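# Read the two letters printed on the purple cube

## Task

Find the purple cube and read the two letters printed on it, in left-to-right order as they appear in print. Pass exactly those two letters, and nothing else, as the answer to finished_scene (for example answer="QZ").

## Robot and tools

ROBOT. Two UR-type arms, left_arm and right_arm, each ending in a four-finger, 16-motor hand. right_arm has a right hand; left_arm has its mirror image. Calibrated bases in the scene frame: left_arm at (-0.016, +0.328, 0) m, right_arm at (+0.016, -0.437, 0) m. A camera stand sits behind the arms. A loose object may occasionally get nudged by something outside the robot.

FRAMES. Scene frame: origin at table-top height, midway between the nominal bases; +z up, +x out over the table, left_arm on the +y side. Reported hand positions (m), quaternions (wxyz) and velocities are in this frame. Commanded offsets, however, use each arm's own Hand target axes. Hand point axes (right hand): +z along the straight fingers toward the tips; +x across the palm, away from the thumb (on the left hand +x points toward the thumb); the palm face lies at y = -0.062 m. Straight fingertips reach about 0.156 m beyond the hand point in +z. A rigid mast at the wrist (x +0.05 to +0.10, z -0.16 to -0.11) can strike things.

THE 48-NUMBER ROW. One flat list covers both arms, every value in [-1, 1], in this order: left_arm dx, dy, dz, rx, ry, rz; 16 left hand motor goals; left current_limit, speed; then right_arm dx, dy, dz, rx, ry, rz; 16 right hand motor goals; right current_limit, speed. The six pose numbers are an offset, not a pose: measured from the arm's Hand target at the moment the action or move begins, along that target's own axes; 1.0 equals 0.6 m of travel or 180 degrees of turn, and rx, ry, rz form a single rotation vector. All six at 0 re-commands the current Hand target. Repeating the same offset in a new call moves the arm further. Hand numbers are absolute hinge goals, scaled between each hinge's two stops; 0 is a real goal, not 'no change'. To leave a hand alone, echo its hand_goal, hand_current_limit and hand_speed. Motor order per hand: index_mcp, index_abd, index_pip, index_dip, middle_mcp, middle_abd, middle_pip, middle_dip, ring_mcp, ring_abd, ring_pip, ring_dip, thumb_cmc, thumb_axl, thumb_mcp, thumb_ipl. Straight values: _mcp -0.75, _abd 0.00, _pip -0.58, _dip -0.70, thumb_cmc -0.71, thumb_axl -0.68, thumb_mcp -0.23, thumb_ipl -0.17; toward +1 fingers curl toward the palm. current_limit maps -1..+1 to 0..550 mA (floor 11 mA); speed gives (speed+1)/2 of 8.5 rad/s. Start values: current_limit +0.4, speed -0.6.

TOOLS.
execute_actions(actions, cameras): actions is a list of actions; each action is up to 15 rows, one row per 1/30 s step, a short action holding its final row. Every row in one action counts from that action's start pose. Images come back only for an empty actions list or when cameras names them (["all"] for every one).
move(target, speed, blend, stop_force, zero, blocking, cameras): straight-line path for each hand point. target is one row or up to 15 rows, every row an offset from the same starting Hand targets. speed in m/s, 0.002 to 3.6, default 0.25 (turn rate capped at twice that in rad/s); one value or one per target. blend in m rounds corners in a list; 0 stops at each. stop_force in N, 3 to 120, ends an arm's path when its wrist sensor feels that much push; unreliable while the hand turns; omit it when backing off a contact. zero (with stop_force only) re-zeroes the sensor first. blocking=false returns after about 0.5 s while motion continues (not allowed with stop_force). Paths top out at 10 s and do not avoid obstacles.
wait(seconds 0 to 10, cameras): lets time run with last commands held.
stop(cameras): brakes a running move.
zoom_image(camera, region): region [x0, y0, x1, y1] in pixels of that camera's latest image, at most 504 by 504; camera is cam_high, cam_low, cam_left_wrist or cam_right_wrist (all 896x504).
zero_wrist_force(arm): left_arm or right_arm.
read_manual(section): licence texts only.
finished_scene(scene 1 or 2, answer): ends the scene for good; use "unknown" if the answer was not found.

RESULTS. Each gives per-arm end_effector_position, quaternion, velocities, Hand target (the last command after clipping; next offsets count from it), joint positions and torques, Wrist force and Wrist torque in end-effector axes, and per hand hand_goal, hand_measured, hand_current_ma and hand_state (moving, goal, blocked, overload). A move adds a 'move:' line: done, off_target, moving, held or fault, plus limits such as paced or held. A hand often stops short of its Hand target; waiting does not fix that, a new command or the missing offset does. Orientation commands are clipped to 32 degrees from the measured one per step.

AVOID. Hard or fast contact: about 150 N on any arm part, or joint torque past its load limit, freezes the arm for 10 s. Any contact between the two arms can fail the scene. Do not drop parts, slam into the table or heavy objects, or let anything fall far. Keep paths away from an arm's own base. A hand motor at 495 mA or more for 5 s shuts down; motors reaching 85 C trigger a 30 to 60 s brake stop (MOTOR HOT warns at 70 C). After a HAND FAULT line, later motion calls in that same reply are skipped. For this task, looking (cameras, zoom_image, gentle wrist-camera moves) should be enough; touching the cube is not needed.

Each tool is called after ">>>" as name(argument=value, ...) on one line, values as JSON.

## Session

>>> execute_actions(actions=[])

Scene clock: 0.00 s.
left_arm: end_effector_position=(+0.7746, +0.7015, +0.1899) hand_goal=(-0.754, +0.000, -0.576, -0.696, -0.754, +0.000, -0.576, -0.696, -0.754, +0.000, -0.576, -0.696, -0.714, -0.678, -0.226, -0.168) hand_measured=(-0.754, +0.000, -0.576, -0.696, -0.754, +0.000, -0.576, -0.696, -0.754, +0.000, -0.576, -0.696, -0.714, -0.678, -0.226, -0.168) hand_current_ma=(+0, +0, +0, +0, +0, +0, +0, +0, +0, +0, +0, +0, +0, +0, +0, +0) hand_state=(goal, goal, goal, goal, goal, goal, goal, goal, goal, goal, goal, goal, goal, goal, goal, goal) hand_current_limit=0.40 hand_speed=-0.60 end_effector_quat_wxyz=(+0.463, -0.134, +0.757, +0.442) | right_arm: end_effector_position=(+0.6786, -0.0663, +0.1523) hand_goal=(-0.754, +0.000, -0.576, -0.696, -0.754, +0.000, -0.576, -0.696, -0.754, +0.000, -0.576, -0.696, -0.714, -0.678, -0.226, -0.168) hand_measured=(-0.754, +0.000, -0.576, -0.696, -0.754, +0.000, -0.576, -0.696, -0.754, +0.000, -0.576, -0.696, -0.714, -0.678, -0.226, -0.168) hand_current_ma=(+0, +0, +0, +0, +0, +0, +0, +0, +0, +0, +0, +0, +0, +0, +0, +0) hand_state=(goal, goal, goal, goal, goal, goal, goal, goal, goal, goal, goal, goal, goal, goal, goal, goal) hand_current_limit=0.40 hand_speed=-0.60 end_effector_quat_wxyz=(+0.000, +0.626, +0.780, +0.002)
Joint positions: left_arm=[3.533 -2.711 -1.069 0.424 2.127 -1.098] | right_arm=[0.408 -1.054 1.449 -1.969 -1.569 0.163]
Joint velocities: within noise
Joint torques (N m): no reading
Wrist force (N): no reading
Wrist torque (N m): no reading
Wrist force, peak (N): no reading
Hand target: left_arm +0.7746, +0.7015, +0.1899; +0.463, -0.134, +0.757, +0.442 | right_arm +0.6786, -0.0663, +0.1523; +0.000, +0.626, +0.780, +0.002

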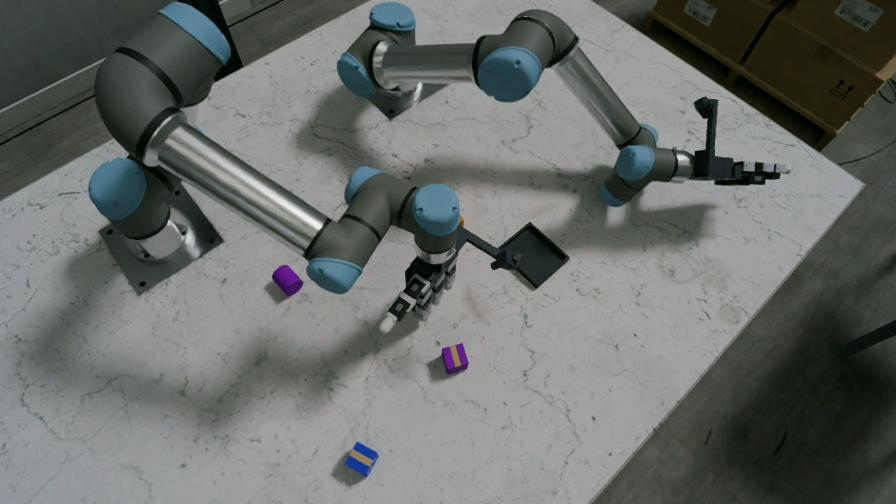

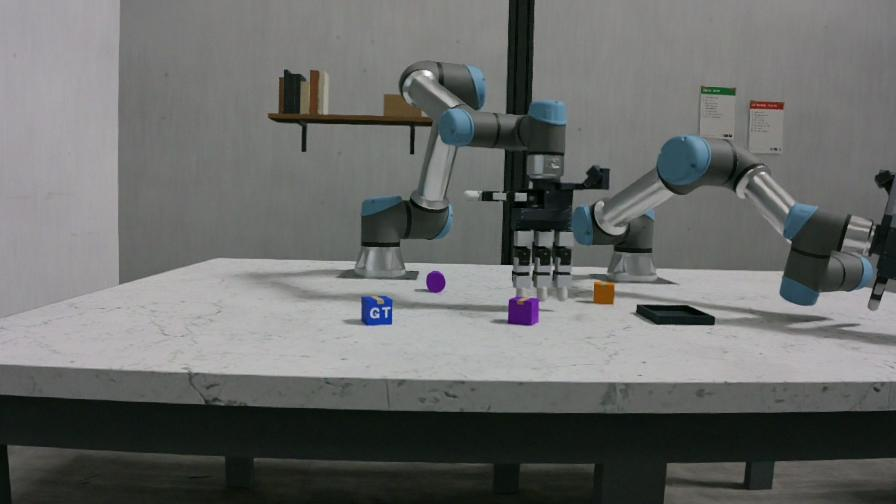

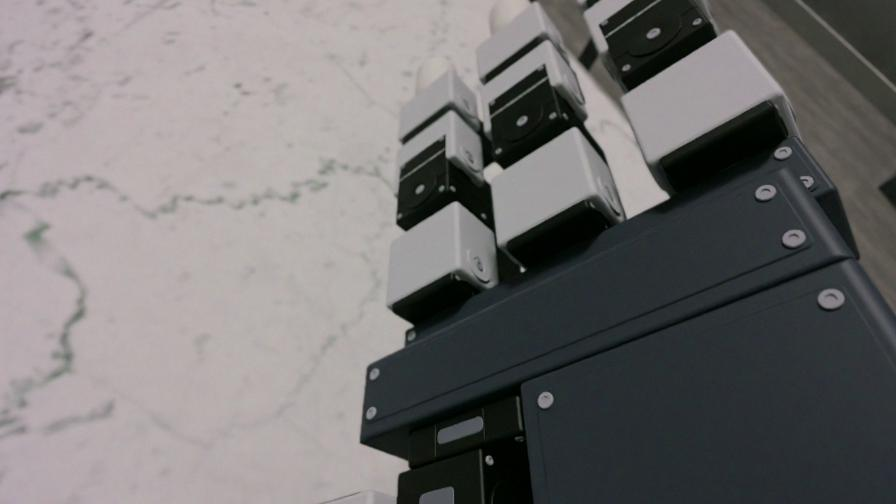

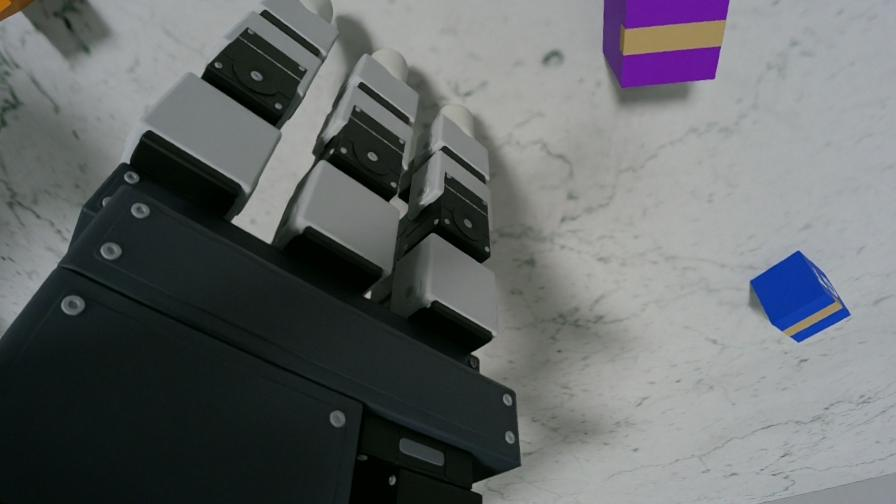

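>>> zoom_image(camera="cam_low", region=[340, 260, 740, 350])

>>> zoom_image(camera="cam_high", region=[240, 240, 560, 490])

>>> zoom_image(camera="cam_right_wrist", region=[560, 0, 896, 360])

Scaled by 1.260.

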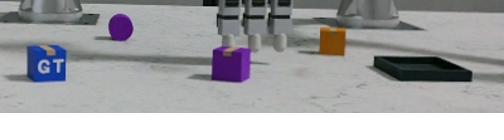

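Scaled by 1.575.

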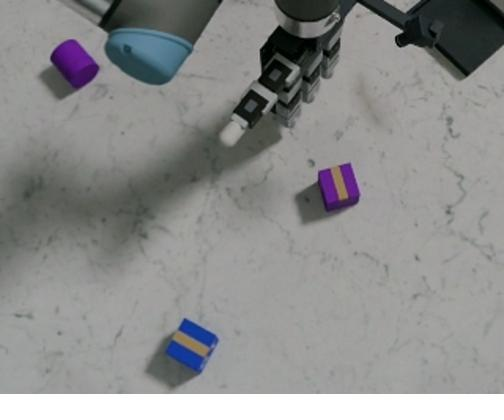

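Scaled by 1.400.

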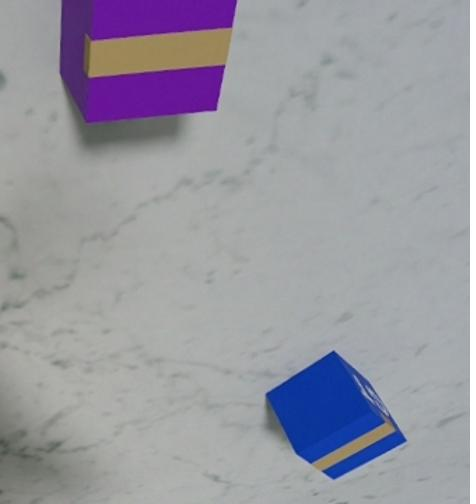

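>>> zoom_image(camera="cam_low", region=[490, 280, 560, 340])

>>> zoom_image(camera="cam_high", region=[420, 330, 490, 390])

>>> zoom_image(camera="cam_right_wrist", region=[570, 0, 770, 120])

>>> zoom_image(camera="cam_high", region=[330, 430, 400, 490])

Scaled by 7.200.

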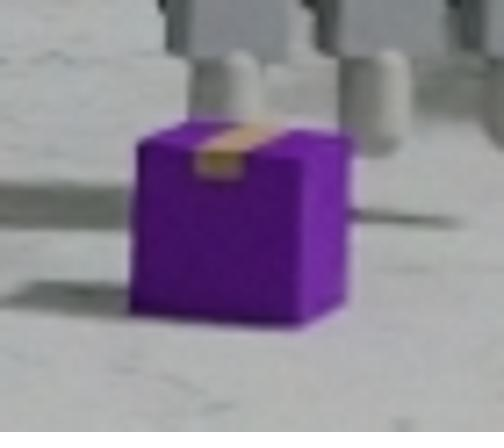

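Scaled by 7.200.

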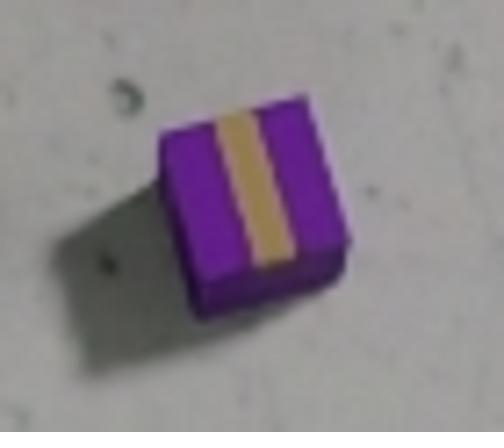

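Scaled by 2.520.

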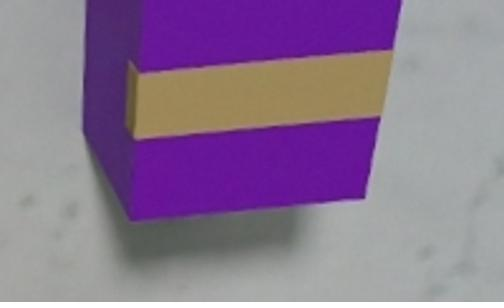

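Scaled by 7.200.

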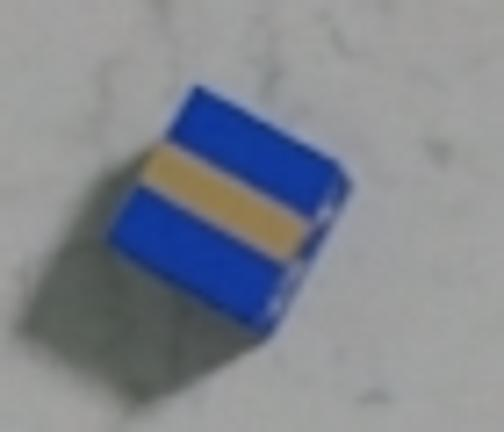

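>>> move(target=[[0,0,0,0,0,0,-0.754,0,-0.576,-0.696,-0.754,0,-0.576,-0.696,-0.754,0,-0.576,-0.696,-0.714,-0.678,-0.226,-0.168,0.4,-0.6, 0,0,-0.2,0,0,0,-0.754,0,-0.576,-0.696,-0.754,0,-0.576,-0.696,-0.754,0,-0.576,-0.696,-0.714,-0.678,-0.226,-0.168,0.4,-0.6],[0,0,0,0,0,0,-0.754,0,-0.576,-0.696,-0.754,0,-0.576,-0.696,-0.754,0,-0.576,-0.696,-0.714,-0.678,-0.226,-0.168,0.4,-0.6, -0.427,-0.447,-0.18,0,0,0.869,-0.754,0,-0.576,-0.696,-0.754,0,-0.576,-0.696,-0.754,0,-0.576,-0.696,-0.714,-0.678,-0.226,-0.168,0.4,-0.6]], blend=[0.03,0], speed=0.4, cameras=["all"])

Scene clock: 18.07 s.
left_arm: end_effector_position=(+0.7746, +0.7015, +0.1899) hand_goal=(-0.754, +0.000, -0.576, -0.696, -0.754, +0.000, -0.576, -0.696, -0.754, +0.000, -0.576, -0.696, -0.714, -0.678, -0.226, -0.168) hand_measured=(-0.756, +0.000, -0.576, -0.696, -0.756, +0.000, -0.576, -0.696, -0.756, +0.000, -0.576, -0.696, -0.716, -0.678, -0.226, -0.168) hand_current_ma=(-1, +0, +0, +0, -1, +0, +0, +0, -1, +0, +0, +0, +0, +0, +0, +0) hand_state=(goal, goal, goal, goal, goal, goal, goal, goal, goal, goal, goal, goal, goal, goal, goal, goal) hand_current_limit=0.40 hand_speed=-0.60 end_effector_quat_wxyz=(+0.463, -0.134, +0.757, +0.442) | right_arm: end_effector_position=(+0.4720, -0.3746, +0.2590) hand_goal=(-0.754, +0.000, -0.576, -0.696, -0.754, +0.000, -0.576, -0.696, -0.754, +0.000, -0.576, -0.696, -0.714, -0.678, -0.226, -0.168) hand_measured=(-0.754, +0.000, -0.576, -0.696, -0.754, +0.000, -0.576, -0.696, -0.754, +0.000, -0.576, -0.696, -0.714, -0.678, -0.224, -0.168) hand_current_ma=(+2, +0, -2, +0, +2, +0, -2, +0, +2, +0, -2, +0, -1, +2, +10, +1) hand_state=(goal, goal, goal, goal, goal, goal, goal, goal, goal, goal, goal, goal, goal, goal, goal, goal) hand_current_limit=0.40 hand_speed=-0.60 end_effector_quat_wxyz=(-0.002, +0.891, -0.453, +0.001)
Joint positions: left_arm=[3.533 -2.711 -1.069 0.424 2.127 -1.098] | right_arm=[-0.048 -1.456 1.703 -1.821 -1.568 2.436]
Joint torques (N m): left_arm=[-0.29 59.27 21.41 2.4 0.15 -0.17] | right_arm=[-8.04 -45.99 -7.03 -4.39 -1.18 1.29]
Wrist force (N): left_arm=[0.2 -0.1 0.2] | right_arm=[-0.4 0.6 -0.2]
Wrist torque (N m): left_arm=[-0.03 -0.02 0.02] | right_arm=[0.09 0.11 -0.10]
Wrist force, peak (N): left_arm=[0.4 0.1 0.3] | right_arm=[-0.1 0.5 -2.2]
Hand target: left_arm +0.7746, +0.7015, +0.1899; +0.463, -0.134, +0.757, +0.442 | right_arm +0.4719, -0.3747, +0.2590; -0.002, +0.891, -0.453, +0.001
Off the commanded pose: left_arm 0.000 m, 0 deg | right_arm 0.000 m, 0 deg.
move: done

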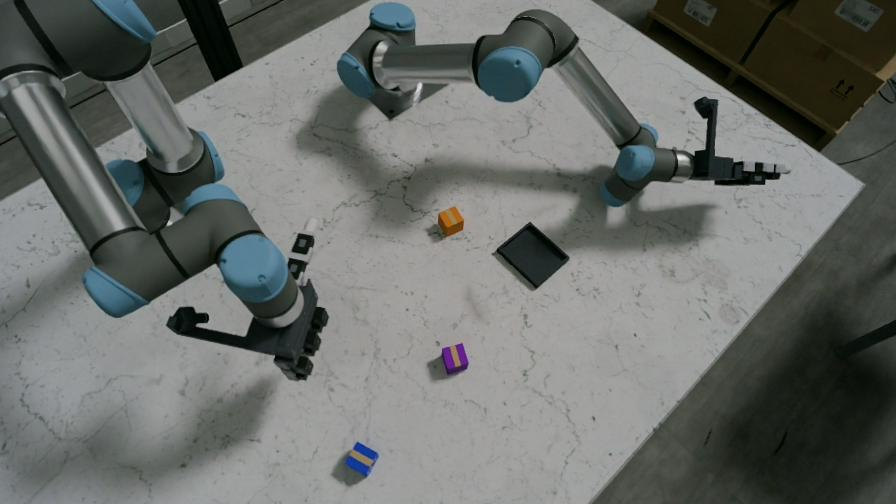

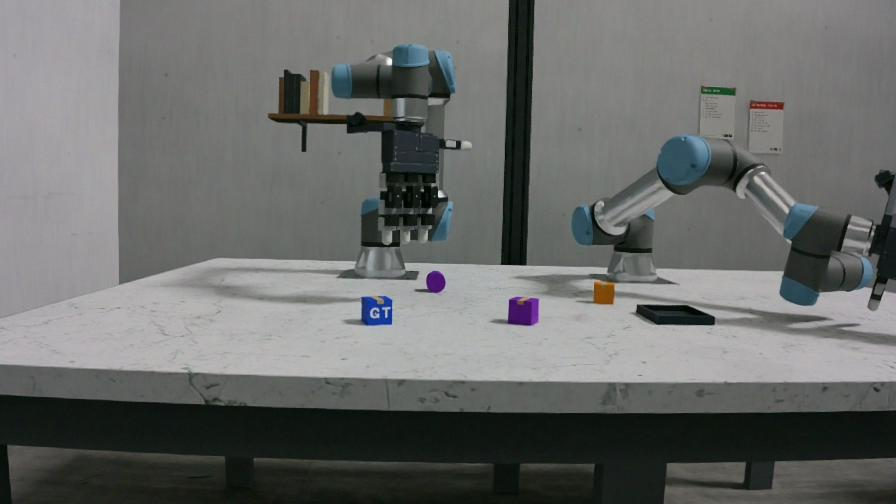

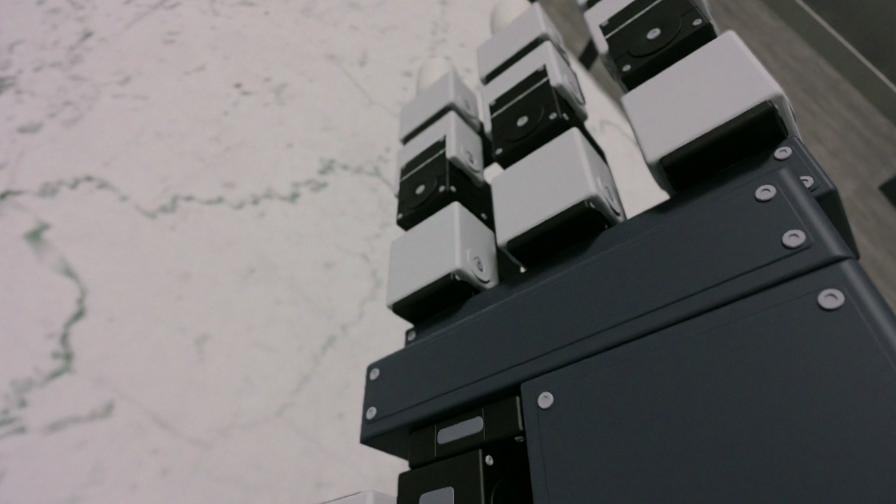

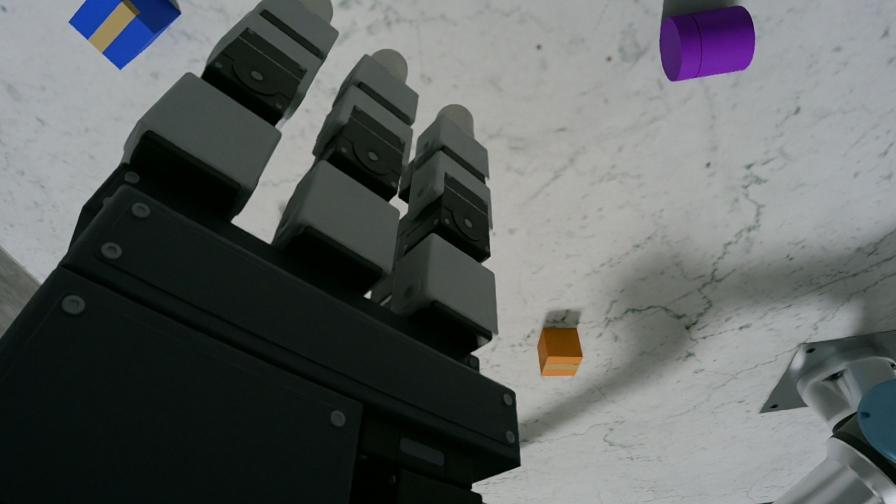

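>>> move(target=[0,0,0,0,0,0,-0.754,0,-0.576,-0.696,-0.754,0,-0.576,-0.696,-0.754,0,-0.576,-0.696,-0.714,-0.678,-0.226,-0.168,0.4,-0.6, 0.061,-0.098,0.065,0,0,0.278,-0.754,0,-0.576,-0.696,-0.754,0,-0.576,-0.696,-0.754,0,-0.576,-0.696,-0.714,-0.678,-0.226,-0.168,0.4,-0.6], speed=0.4, cameras=["cam_right_wrist"])

Scene clock: 22.43 s.
left_arm: end_effector_position=(+0.7746, +0.7015, +0.1899) hand_goal=(-0.754, +0.000, -0.576, -0.696, -0.754, +0.000, -0.576, -0.696, -0.754, +0.000, -0.576, -0.696, -0.714, -0.678, -0.226, -0.168) hand_measured=(-0.756, +0.000, -0.576, -0.696, -0.756, +0.000, -0.576, -0.696, -0.756, +0.000, -0.576, -0.696, -0.716, -0.678, -0.226, -0.168) hand_current_ma=(-1, +0, +0, +0, -1, +0, +0, +0, -1, +0, +0, +0, +0, +0, +0, +0) hand_state=(goal, goal, goal, goal, goal, goal, goal, goal, goal, goal, goal, goal, goal, goal, goal, goal) hand_current_limit=0.40 hand_speed=-0.60 end_effector_quat_wxyz=(+0.463, -0.134, +0.757, +0.442) | right_arm: end_effector_position=(+0.5411, -0.3696, +0.2202) hand_goal=(-0.754, +0.000, -0.576, -0.696, -0.754, +0.000, -0.576, -0.696, -0.754, +0.000, -0.576, -0.696, -0.714, -0.678, -0.226, -0.168) hand_measured=(-0.754, +0.000, -0.576, -0.696, -0.754, +0.000, -0.576, -0.696, -0.754, +0.000, -0.576, -0.696, -0.714, -0.678, -0.224, -0.168) hand_current_ma=(+2, +0, -2, +0, +2, +0, -2, +0, +2, +0, -2, +0, -1, +2, +10, +1) hand_state=(goal, goal, goal, goal, goal, goal, goal, goal, goal, goal, goal, goal, goal, goal, goal, goal) hand_current_limit=0.40 hand_speed=-0.60 end_effector_quat_wxyz=(+0.002, -0.616, +0.788, +0.000) end_effector_velocity=(+0.000, +0.000, +0.000) end_effector_angular_velocity=(-0.001, +0.000, -0.005)
Joint positions: left_arm=[3.533 -2.711 -1.069 0.424 2.127 -1.098] | right_arm=[-0.157 -1.298 1.615 -1.89 -1.568 3.201]
Joint velocities: left_arm=[within noise] | right_arm=[0 0 0 0 -0.001 0.005]
Joint torques (N m): left_arm=[0.96 62.02 19.41 2.44 0.29 -0.26] | right_arm=[-8.27 -19.52 -36.93 -4.32 -1.21 1.24]
Wrist force (N): left_arm=[0.0 -0.3 0.1] | right_arm=[-0.2 0.1 -0.4]
Wrist torque (N m): left_arm=[-0.06 0.01 0.01] | right_arm=[0.06 0.09 -0.12]
Wrist force, peak (N): left_arm=[0.4 -0.2 -0.1] | right_arm=[-0.9 0.7 -0.2]
Hand target: left_arm +0.7746, +0.7015, +0.1899; +0.463, -0.134, +0.757, +0.442 | right_arm +0.5411, -0.3696, +0.2202; +0.002, -0.616, +0.788, +0.000
Off the commanded pose: left_arm 0.000 m, 0 deg | right_arm 0.000 m, 0 deg.
move: done
Images, in order (width x height): cam_right_wrist 896x504.

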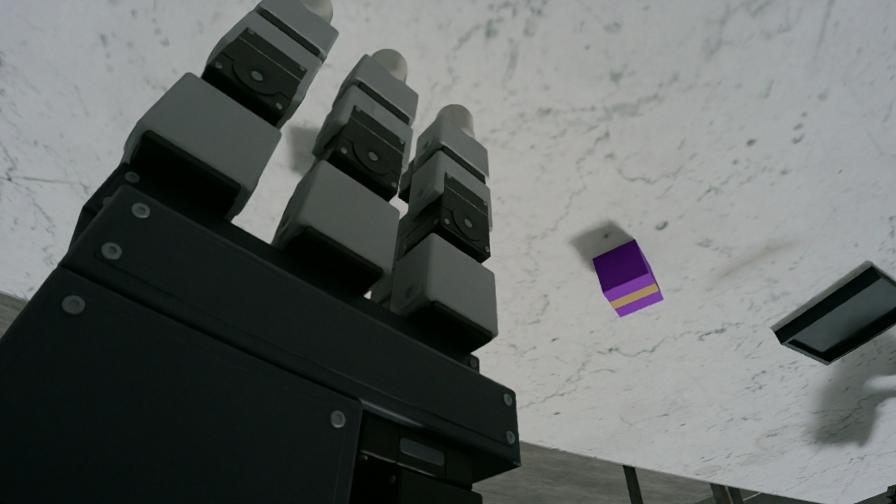

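>>> zoom_image(camera="cam_right_wrist", region=[580, 220, 690, 330])

Scaled by 4.582.

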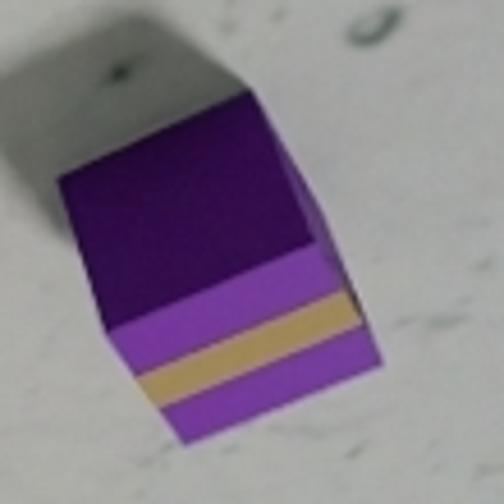

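>>> move(target=[0,0,0,0,0,0,-0.754,0,-0.576,-0.696,-0.754,0,-0.576,-0.696,-0.754,0,-0.576,-0.696,-0.714,-0.678,-0.226,-0.168,0.4,-0.6, -0.4995,0.2507,0.05,0,0,0.367,-0.754,0,-0.576,-0.696,-0.754,0,-0.576,-0.696,-0.754,0,-0.576,-0.696,-0.714,-0.678,-0.226,-0.168,0.4,-0.6], speed=0.4, cameras=["cam_right_wrist"])

>>> zoom_image(camera="cam_right_wrist", region=[540, 160, 760, 360])

Scene clock: 27.33 s.
left_arm: end_effector_position=(+0.7746, +0.7015, +0.1899) hand_goal=(-0.754, +0.000, -0.576, -0.696, -0.754, +0.000, -0.576, -0.696, -0.754, +0.000, -0.576, -0.696, -0.714, -0.678, -0.226, -0.168) hand_measured=(-0.756, +0.000, -0.576, -0.696, -0.756, +0.000, -0.576, -0.696, -0.756, +0.000, -0.576, -0.696, -0.716, -0.678, -0.226, -0.168) hand_current_ma=(-1, +0, +0, +0, -1, +0, +0, +0, -1, +0, +0, +0, +0, +0, +0, +0) hand_state=(goal, goal, goal, goal, goal, goal, goal, goal, goal, goal, goal, goal, goal, goal, goal, goal) hand_current_limit=0.40 hand_speed=-0.60 end_effector_quat_wxyz=(+0.463, -0.134, +0.757, +0.442) | right_arm: end_effector_position=(+0.4675, -0.0424, +0.1908) hand_goal=(-0.754, +0.000, -0.576, -0.696, -0.754, +0.000, -0.576, -0.696, -0.754, +0.000, -0.576, -0.696, -0.714, -0.678, -0.226, -0.168) hand_measured=(-0.752, +0.000, -0.576, -0.696, -0.752, +0.000, -0.576, -0.696, -0.752, +0.000, -0.576, -0.696, -0.714, -0.678, -0.222, -0.168) hand_current_ma=(+4, +0, -2, +0, +4, +0, -2, +0, +4, +0, -2, +0, +0, +2, +11, +1) hand_state=(goal, goal, goal, goal, goal, goal, goal, goal, goal, goal, goal, goal, goal, goal, goal, goal) hand_current_limit=0.40 hand_speed=-0.60 end_effector_quat_wxyz=(+0.001, -0.087, +0.996, +0.001)
Joint positions: left_arm=[3.533 -2.711 -1.069 0.424 2.127 -1.098] | right_arm=[0.381 -1.417 1.845 -2.002 -1.569 4.892]
Joint torques (N m): left_arm=[0.56 61.65 21.02 2.76 0.17 -0.45] | right_arm=[9.13 -14.15 -36.83 -0.8 -1.72 1.42]
Wrist force (N): left_arm=[0.2 -0.2 0.0] | right_arm=[0.0 0.2 -0.3]
Wrist torque (N m): left_arm=[-0.03 -0.03 0.02] | right_arm=[0.03 -0.02 -0.09]
Wrist force, peak (N): left_arm=[0.4 0.0 0.0] | right_arm=[1.8 3.7 0.2]
Hand target: left_arm +0.7746, +0.7015, +0.1899; +0.463, -0.134, +0.757, +0.442 | right_arm +0.4675, -0.0424, +0.1908; +0.001, -0.087, +0.996, +0.001
Off the commanded pose: left_arm 0.000 m, 0 deg | right_arm 0.000 m, 0 deg.
move: done
Images, in order (width x height): cam_right_wrist 896x504.

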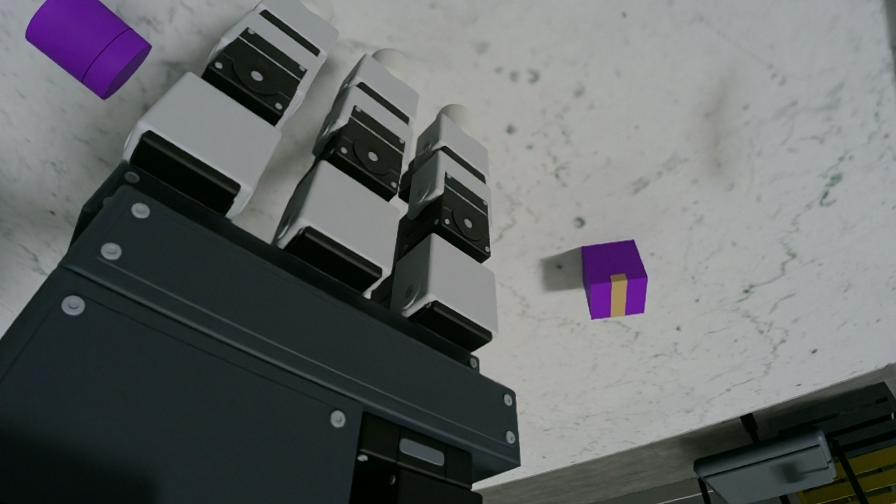

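Scaled by 2.291.

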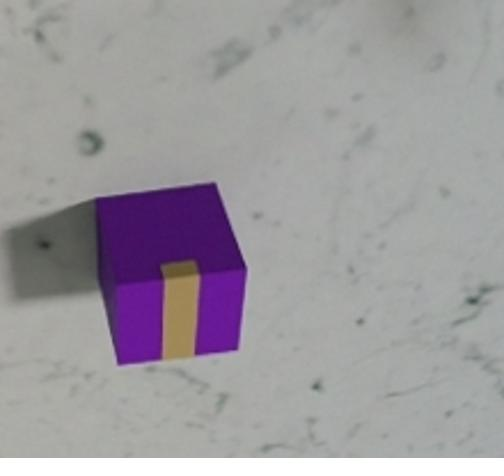

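>>> move(target=[0,0,0,0,0,0,-0.754,0,-0.576,-0.696,-0.754,0,-0.576,-0.696,-0.754,0,-0.576,-0.696,-0.714,-0.678,-0.226,-0.168,0.4,-0.6, -0.4405,-0.2283,-0.083,0.3361,-0.1603,-0.2516,-0.616,0.1,0.153,-0.406,-0.616,-0.1,0.153,-0.406,-0.754,0,-0.576,-0.696,0.571,-0.678,-0.169,-0.168,0.4,-0.6], speed=0.35, cameras=["all"])

Scene clock: 52.97 s.
left_arm: end_effector_position=(+0.7746, +0.7015, +0.1899) hand_goal=(-0.754, +0.000, -0.576, -0.696, -0.754, +0.000, -0.576, -0.696, -0.754, +0.000, -0.576, -0.696, -0.714, -0.678, -0.226, -0.168) hand_measured=(-0.756, +0.000, -0.576, -0.696, -0.756, +0.000, -0.576, -0.696, -0.756, +0.000, -0.576, -0.696, -0.716, -0.678, -0.226, -0.168) hand_current_ma=(-1, +0, +0, +0, -1, +0, +0, +0, -1, +0, +0, +0, +0, +0, +0, +0) hand_state=(goal, goal, goal, goal, goal, goal, goal, goal, goal, goal, goal, goal, goal, goal, goal, goal) hand_current_limit=0.40 hand_speed=-0.60 end_effector_quat_wxyz=(+0.463, -0.134, +0.757, +0.442) | right_arm: end_effector_position=(+0.7514, -0.1316, +0.2412) hand_goal=(-0.616, +0.100, +0.152, -0.406, -0.616, -0.100, +0.152, -0.406, -0.754, +0.000, -0.576, -0.696, +0.570, -0.678, -0.170, -0.168) hand_measured=(-0.612, +0.096, +0.150, -0.408, -0.612, -0.096, +0.150, -0.408, -0.748, +0.000, -0.576, -0.696, +0.568, -0.678, -0.168, -0.168) hand_current_ma=(+13, -9, -6, -8, +14, +10, -6, -8, +22, +0, -1, +0, -3, +2, +8, +1) hand_state=(goal, goal, goal, goal, goal, goal, goal, goal, goal, goal, goal, goal, goal, goal, goal, goal) hand_current_limit=0.40 hand_speed=-0.60 end_effector_quat_wxyz=(+0.274, -0.427, +0.727, -0.463)
Joint positions: left_arm=[3.533 -2.711 -1.069 0.424 2.127 -1.098] | right_arm=[0.401 -0.927 1.37 -2.955 -2.344 3.616]
Joint torques (N m): left_arm=[-0.15 62.54 22 2.85 -0.07 -0.11] | right_arm=[-8.39 -30.77 -9.44 -4.77 1.16 -2]
Wrist force (N): left_arm=[0.2 -0.1 0.1] | right_arm=[0.5 0.2 -0.2]
Wrist torque (N m): left_arm=[-0.02 -0.02 0.02] | right_arm=[0.19 0.00 0.02]
Wrist force, peak (N): left_arm=[0.3 0.0 0.4] | right_arm=[1.0 0.1 0.6]
Hand target: left_arm +0.7746, +0.7015, +0.1899; +0.463, -0.134, +0.757, +0.442 | right_arm +0.7514, -0.1316, +0.2411; +0.274, -0.427, +0.727, -0.463
Off the commanded pose: left_arm 0.000 m, 0 deg | right_arm 0.000 m, 0 deg.
move: done

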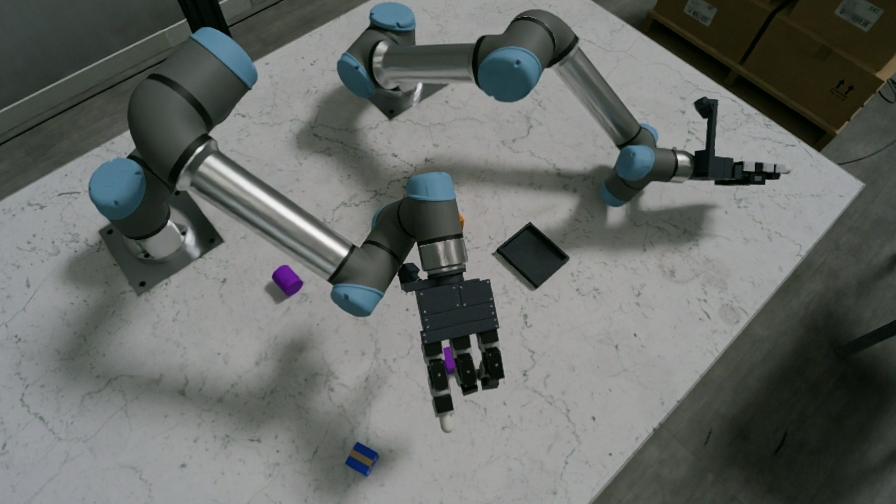

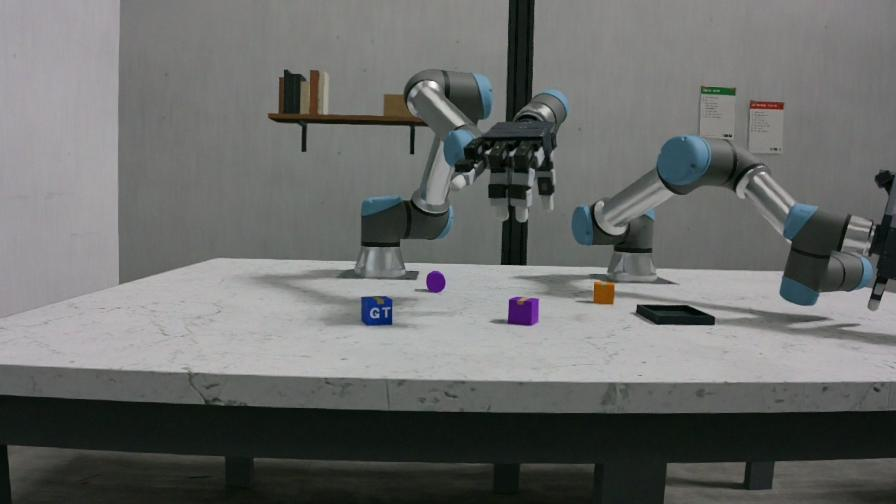

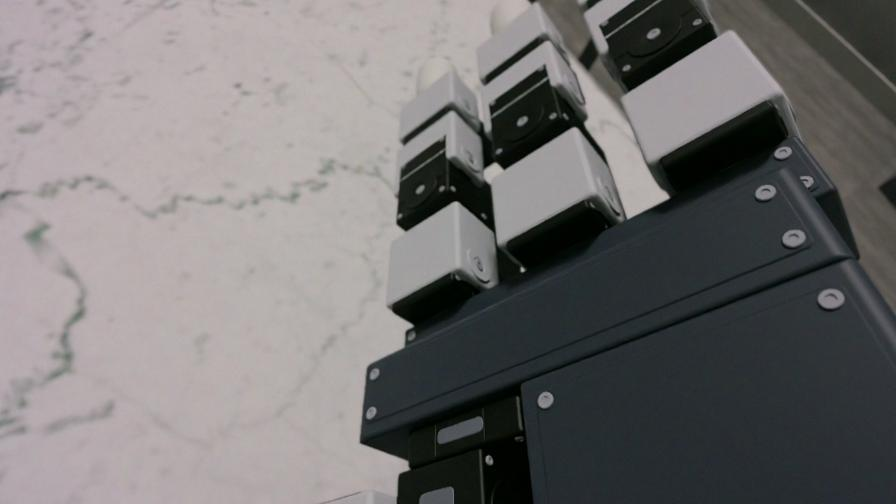

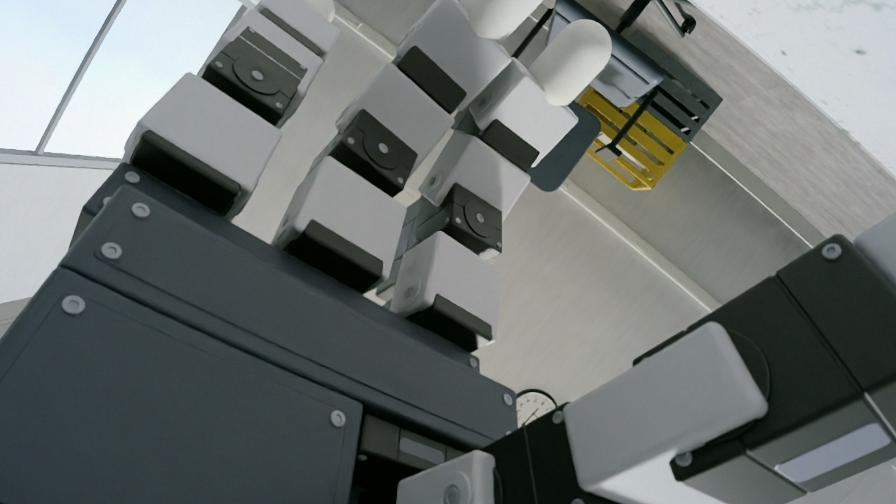

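>>> zoom_image(camera="cam_low", region=[430, 90, 630, 340])

>>> zoom_image(camera="cam_high", region=[380, 250, 540, 450])

Scaled by 2.016.

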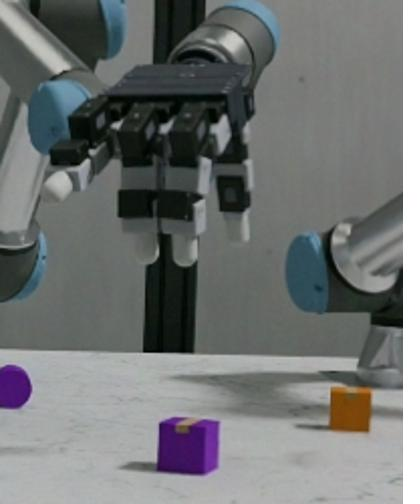

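Scaled by 2.520.

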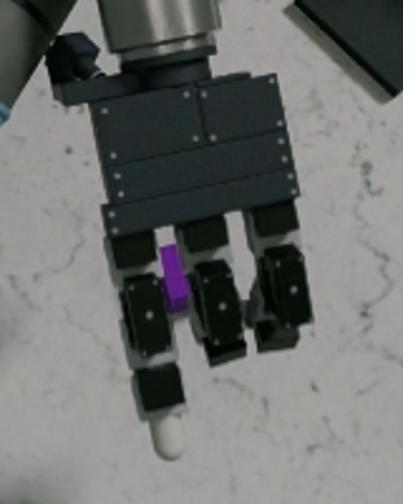

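>>> move(target=[0,0,0,0,0,0,-0.754,0,-0.576,-0.696,-0.754,0,-0.576,-0.696,-0.754,0,-0.576,-0.696,-0.714,-0.678,-0.226,-0.168,0.4,-0.6, 0,0.1813,0.0845,0,0,0,-0.616,0.1,0.153,-0.406,-0.616,-0.1,0.153,-0.406,-0.754,0,-0.576,-0.696,0.571,-0.678,-0.169,-0.168,0.4,-0.6], speed=0.25, cameras=["cam_high","cam_low"])

>>> zoom_image(camera="cam_low", region=[440, 180, 600, 340])

>>> zoom_image(camera="cam_high", region=[380, 250, 540, 450])

Scene clock: 58.53 s.
left_arm: end_effector_position=(+0.7746, +0.7015, +0.1899) hand_goal=(-0.754, +0.000, -0.576, -0.696, -0.754, +0.000, -0.576, -0.696, -0.754, +0.000, -0.576, -0.696, -0.714, -0.678, -0.226, -0.168) hand_measured=(-0.756, +0.000, -0.576, -0.696, -0.756, +0.000, -0.576, -0.696, -0.756, +0.000, -0.576, -0.696, -0.716, -0.678, -0.226, -0.168) hand_current_ma=(-1, +0, +0, +0, -1, +0, +0, +0, -1, +0, +0, +0, +0, +0, +0, +0) hand_state=(goal, goal, goal, goal, goal, goal, goal, goal, goal, goal, goal, goal, goal, goal, goal, goal) hand_current_limit=0.40 hand_speed=-0.60 end_effector_quat_wxyz=(+0.463, -0.134, +0.757, +0.442) | right_arm: end_effector_position=(+0.7517, -0.1313, +0.1213) hand_goal=(-0.616, +0.100, +0.152, -0.406, -0.616, -0.100, +0.152, -0.406, -0.754, +0.000, -0.576, -0.696, +0.570, -0.678, -0.170, -0.168) hand_measured=(-0.612, +0.096, +0.150, -0.408, -0.610, -0.096, +0.150, -0.408, -0.746, +0.000, -0.576, -0.696, +0.568, -0.678, -0.168, -0.168) hand_current_ma=(+15, -9, -6, -8, +17, +10, -6, -8, +26, +0, +0, +0, -3, +2, +8, +1) hand_state=(goal, goal, goal, goal, goal, goal, goal, goal, goal, goal, goal, goal, goal, goal, goal, goal) hand_current_limit=0.40 hand_speed=-0.60 end_effector_quat_wxyz=(+0.274, -0.427, +0.727, -0.463)
Joint positions: left_arm=[3.533 -2.711 -1.069 0.424 2.127 -1.098] | right_arm=[0.402 -0.775 1.45 -3.188 -2.344 3.616]
Joint torques (N m): left_arm=[0.91 62.81 21.95 2.95 0.1 -0.14] | right_arm=[7.6 -30.51 -34.16 -4.57 1.04 -1.21]
Wrist force (N): left_arm=[0.1 -0.1 0.4] | right_arm=[1.0 0.4 0.2]
Wrist torque (N m): left_arm=[-0.04 0.00 0.01] | right_arm=[0.19 -0.10 0.05]
Wrist force, peak (N): left_arm=[0.5 0.0 0.1] | right_arm=[0.8 1.5 0.8]
Hand target: left_arm +0.7746, +0.7015, +0.1899; +0.463, -0.134, +0.757, +0.442 | right_arm +0.7517, -0.1313, +0.1211; +0.274, -0.427, +0.727, -0.463
Off the commanded pose: left_arm 0.000 m, 0 deg | right_arm 0.000 m, 0 deg.
move: done
Images, in order (width x height): cam_high 896x504, cam_low 896x504.

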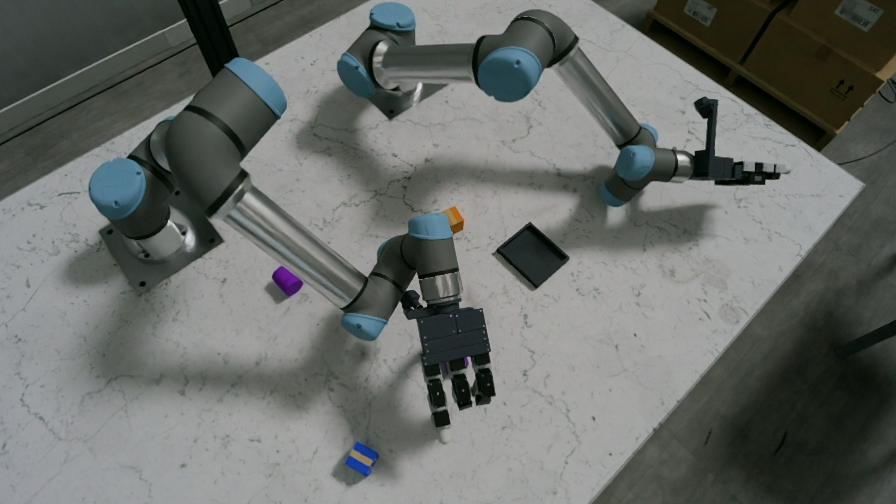

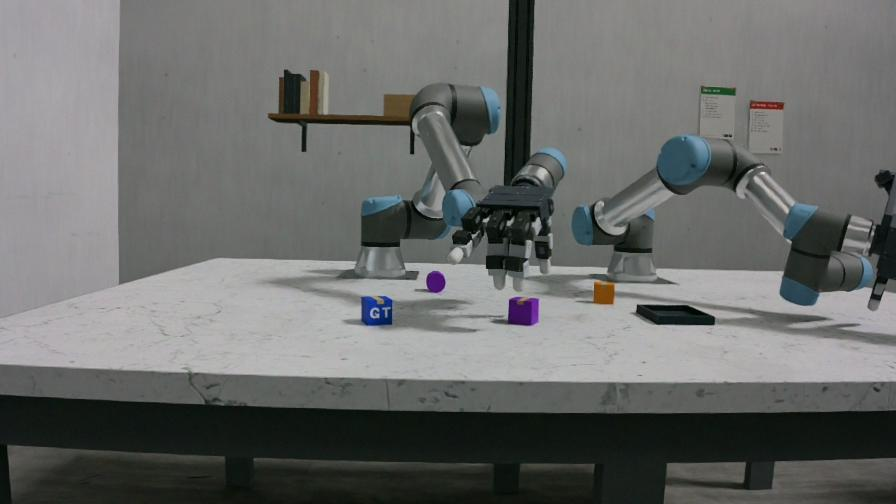

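Scaled by 3.150.

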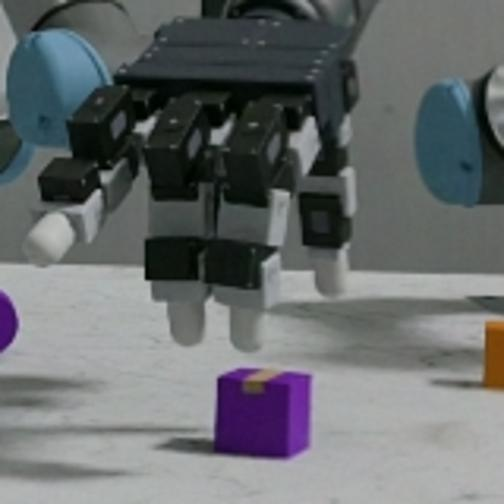

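Scaled by 2.520.

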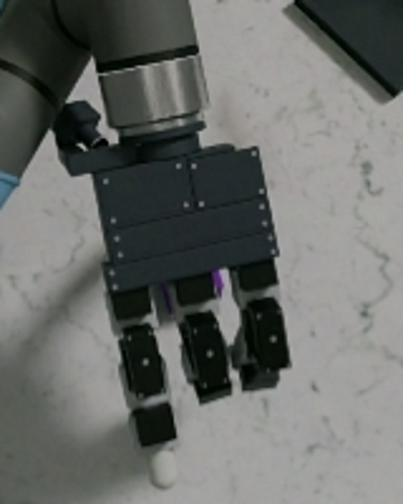

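>>> move(target=[0,0,0,0,0,0,-0.754,0,-0.576,-0.696,-0.754,0,-0.576,-0.696,-0.754,0,-0.576,-0.696,-0.714,-0.678,-0.226,-0.168,0.4,-0.6, 0,0.0529,0.0247,0,0,0,-0.616,0.1,0.153,-0.406,-0.616,-0.1,0.153,-0.406,-0.754,0,-0.576,-0.696,0.571,-0.678,-0.169,-0.168,0.4,-0.6], speed=0.1, stop_force=6, cameras=["cam_high","cam_low"])

>>> zoom_image(camera="cam_low", region=[440, 180, 600, 340])

>>> zoom_image(camera="cam_high", region=[380, 280, 540, 480])

Scene clock: 64.60 s.
left_arm: end_effector_position=(+0.7746, +0.7015, +0.1899) hand_goal=(-0.754, +0.000, -0.576, -0.696, -0.754, +0.000, -0.576, -0.696, -0.754, +0.000, -0.576, -0.696, -0.714, -0.678, -0.226, -0.168) hand_measured=(-0.756, +0.000, -0.576, -0.696, -0.756, +0.000, -0.576, -0.696, -0.756, +0.000, -0.576, -0.696, -0.716, -0.678, -0.226, -0.168) hand_current_ma=(-1, +0, +0, +0, -1, +0, +0, +0, -1, +0, +0, +0, +0, +0, +0, +0) hand_state=(goal, goal, goal, goal, goal, goal, goal, goal, goal, goal, goal, goal, goal, goal, goal, goal) hand_current_limit=0.40 hand_speed=-0.60 end_effector_quat_wxyz=(+0.463, -0.134, +0.757, +0.442) | right_arm: end_effector_position=(+0.7518, -0.1312, +0.0861) hand_goal=(-0.616, +0.100, +0.152, -0.406, -0.616, -0.100, +0.152, -0.406, -0.754, +0.000, -0.576, -0.696, +0.570, -0.678, -0.170, -0.168) hand_measured=(-0.612, +0.096, +0.150, -0.408, -0.610, -0.096, +0.150, -0.408, -0.746, +0.000, -0.576, -0.696, +0.568, -0.678, -0.168, -0.168) hand_current_ma=(+15, -9, -6, -8, +17, +10, -6, -8, +26, +0, +0, +0, -3, +2, +8, +1) hand_state=(goal, goal, goal, goal, goal, goal, goal, goal, goal, goal, goal, goal, goal, goal, goal, goal) hand_current_limit=0.40 hand_speed=-0.60 end_effector_quat_wxyz=(+0.274, -0.427, +0.727, -0.463)
Joint positions: left_arm=[3.533 -2.711 -1.069 0.424 2.127 -1.098] | right_arm=[0.402 -0.72 1.457 -3.249 -2.344 3.616]
Joint torques (N m): left_arm=[-1.62 62.07 21.73 2.89 0.04 -0.27] | right_arm=[7.44 -32.33 -27.19 -4.55 -1.75 -1.34]
Wrist force (N): left_arm=[0.2 -0.2 0.1] | right_arm=[1.0 0.2 0.2]
Wrist torque (N m): left_arm=[-0.03 -0.01 0.02] | right_arm=[0.17 -0.14 0.06]
Wrist force, peak (N): left_arm=[0.0 -0.4 0.4] | right_arm=[1.5 0.3 0.2]
Hand target: left_arm +0.7746, +0.7015, +0.1899; +0.463, -0.134, +0.757, +0.442 | right_arm +0.7518, -0.1312, +0.0861; +0.274, -0.427, +0.727, -0.463
Off the commanded pose: left_arm 0.000 m, 0 deg | right_arm 0.000 m, 0 deg.
move: done
Images, in order (width x height): cam_high 896x504, cam_low 896x504.

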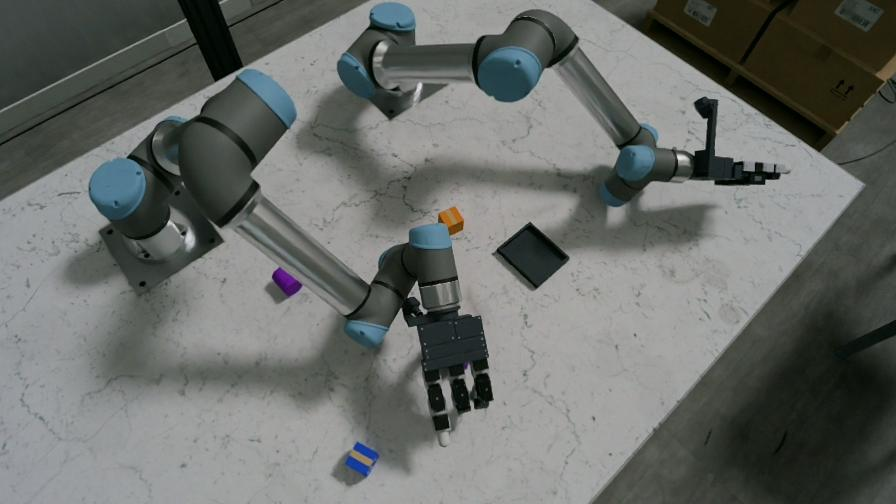

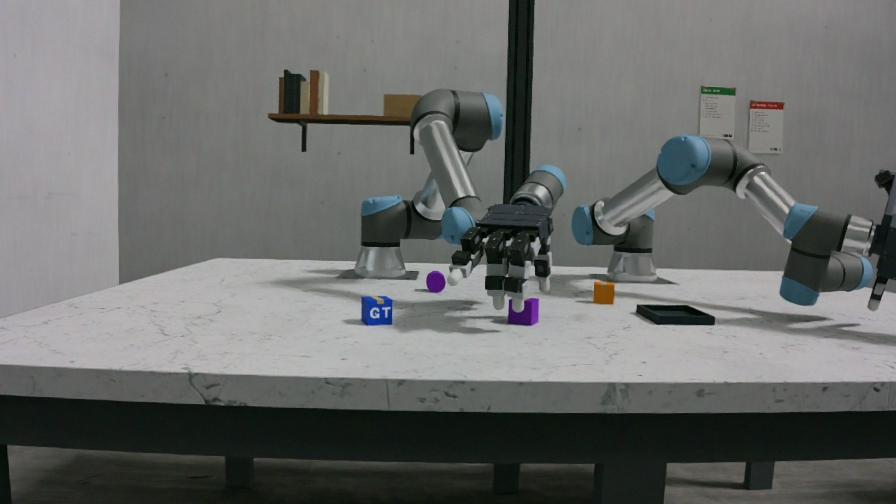

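Scaled by 3.150.

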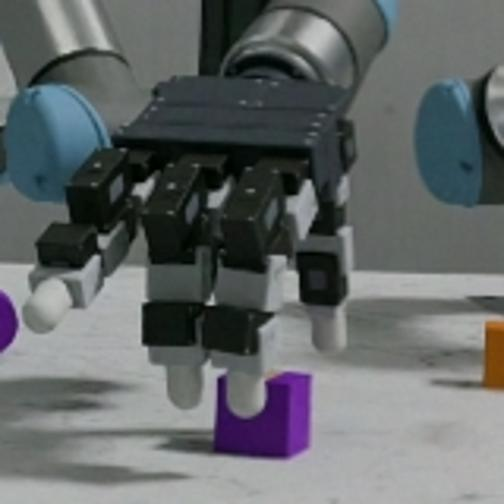

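Scaled by 2.520.

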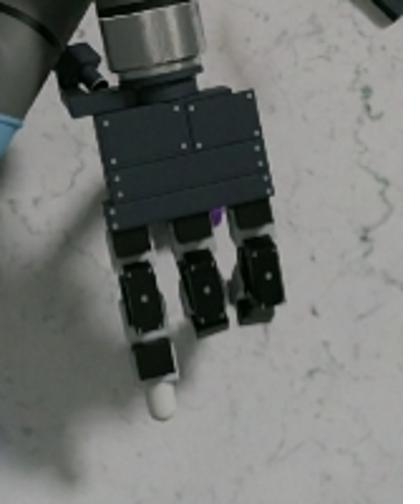

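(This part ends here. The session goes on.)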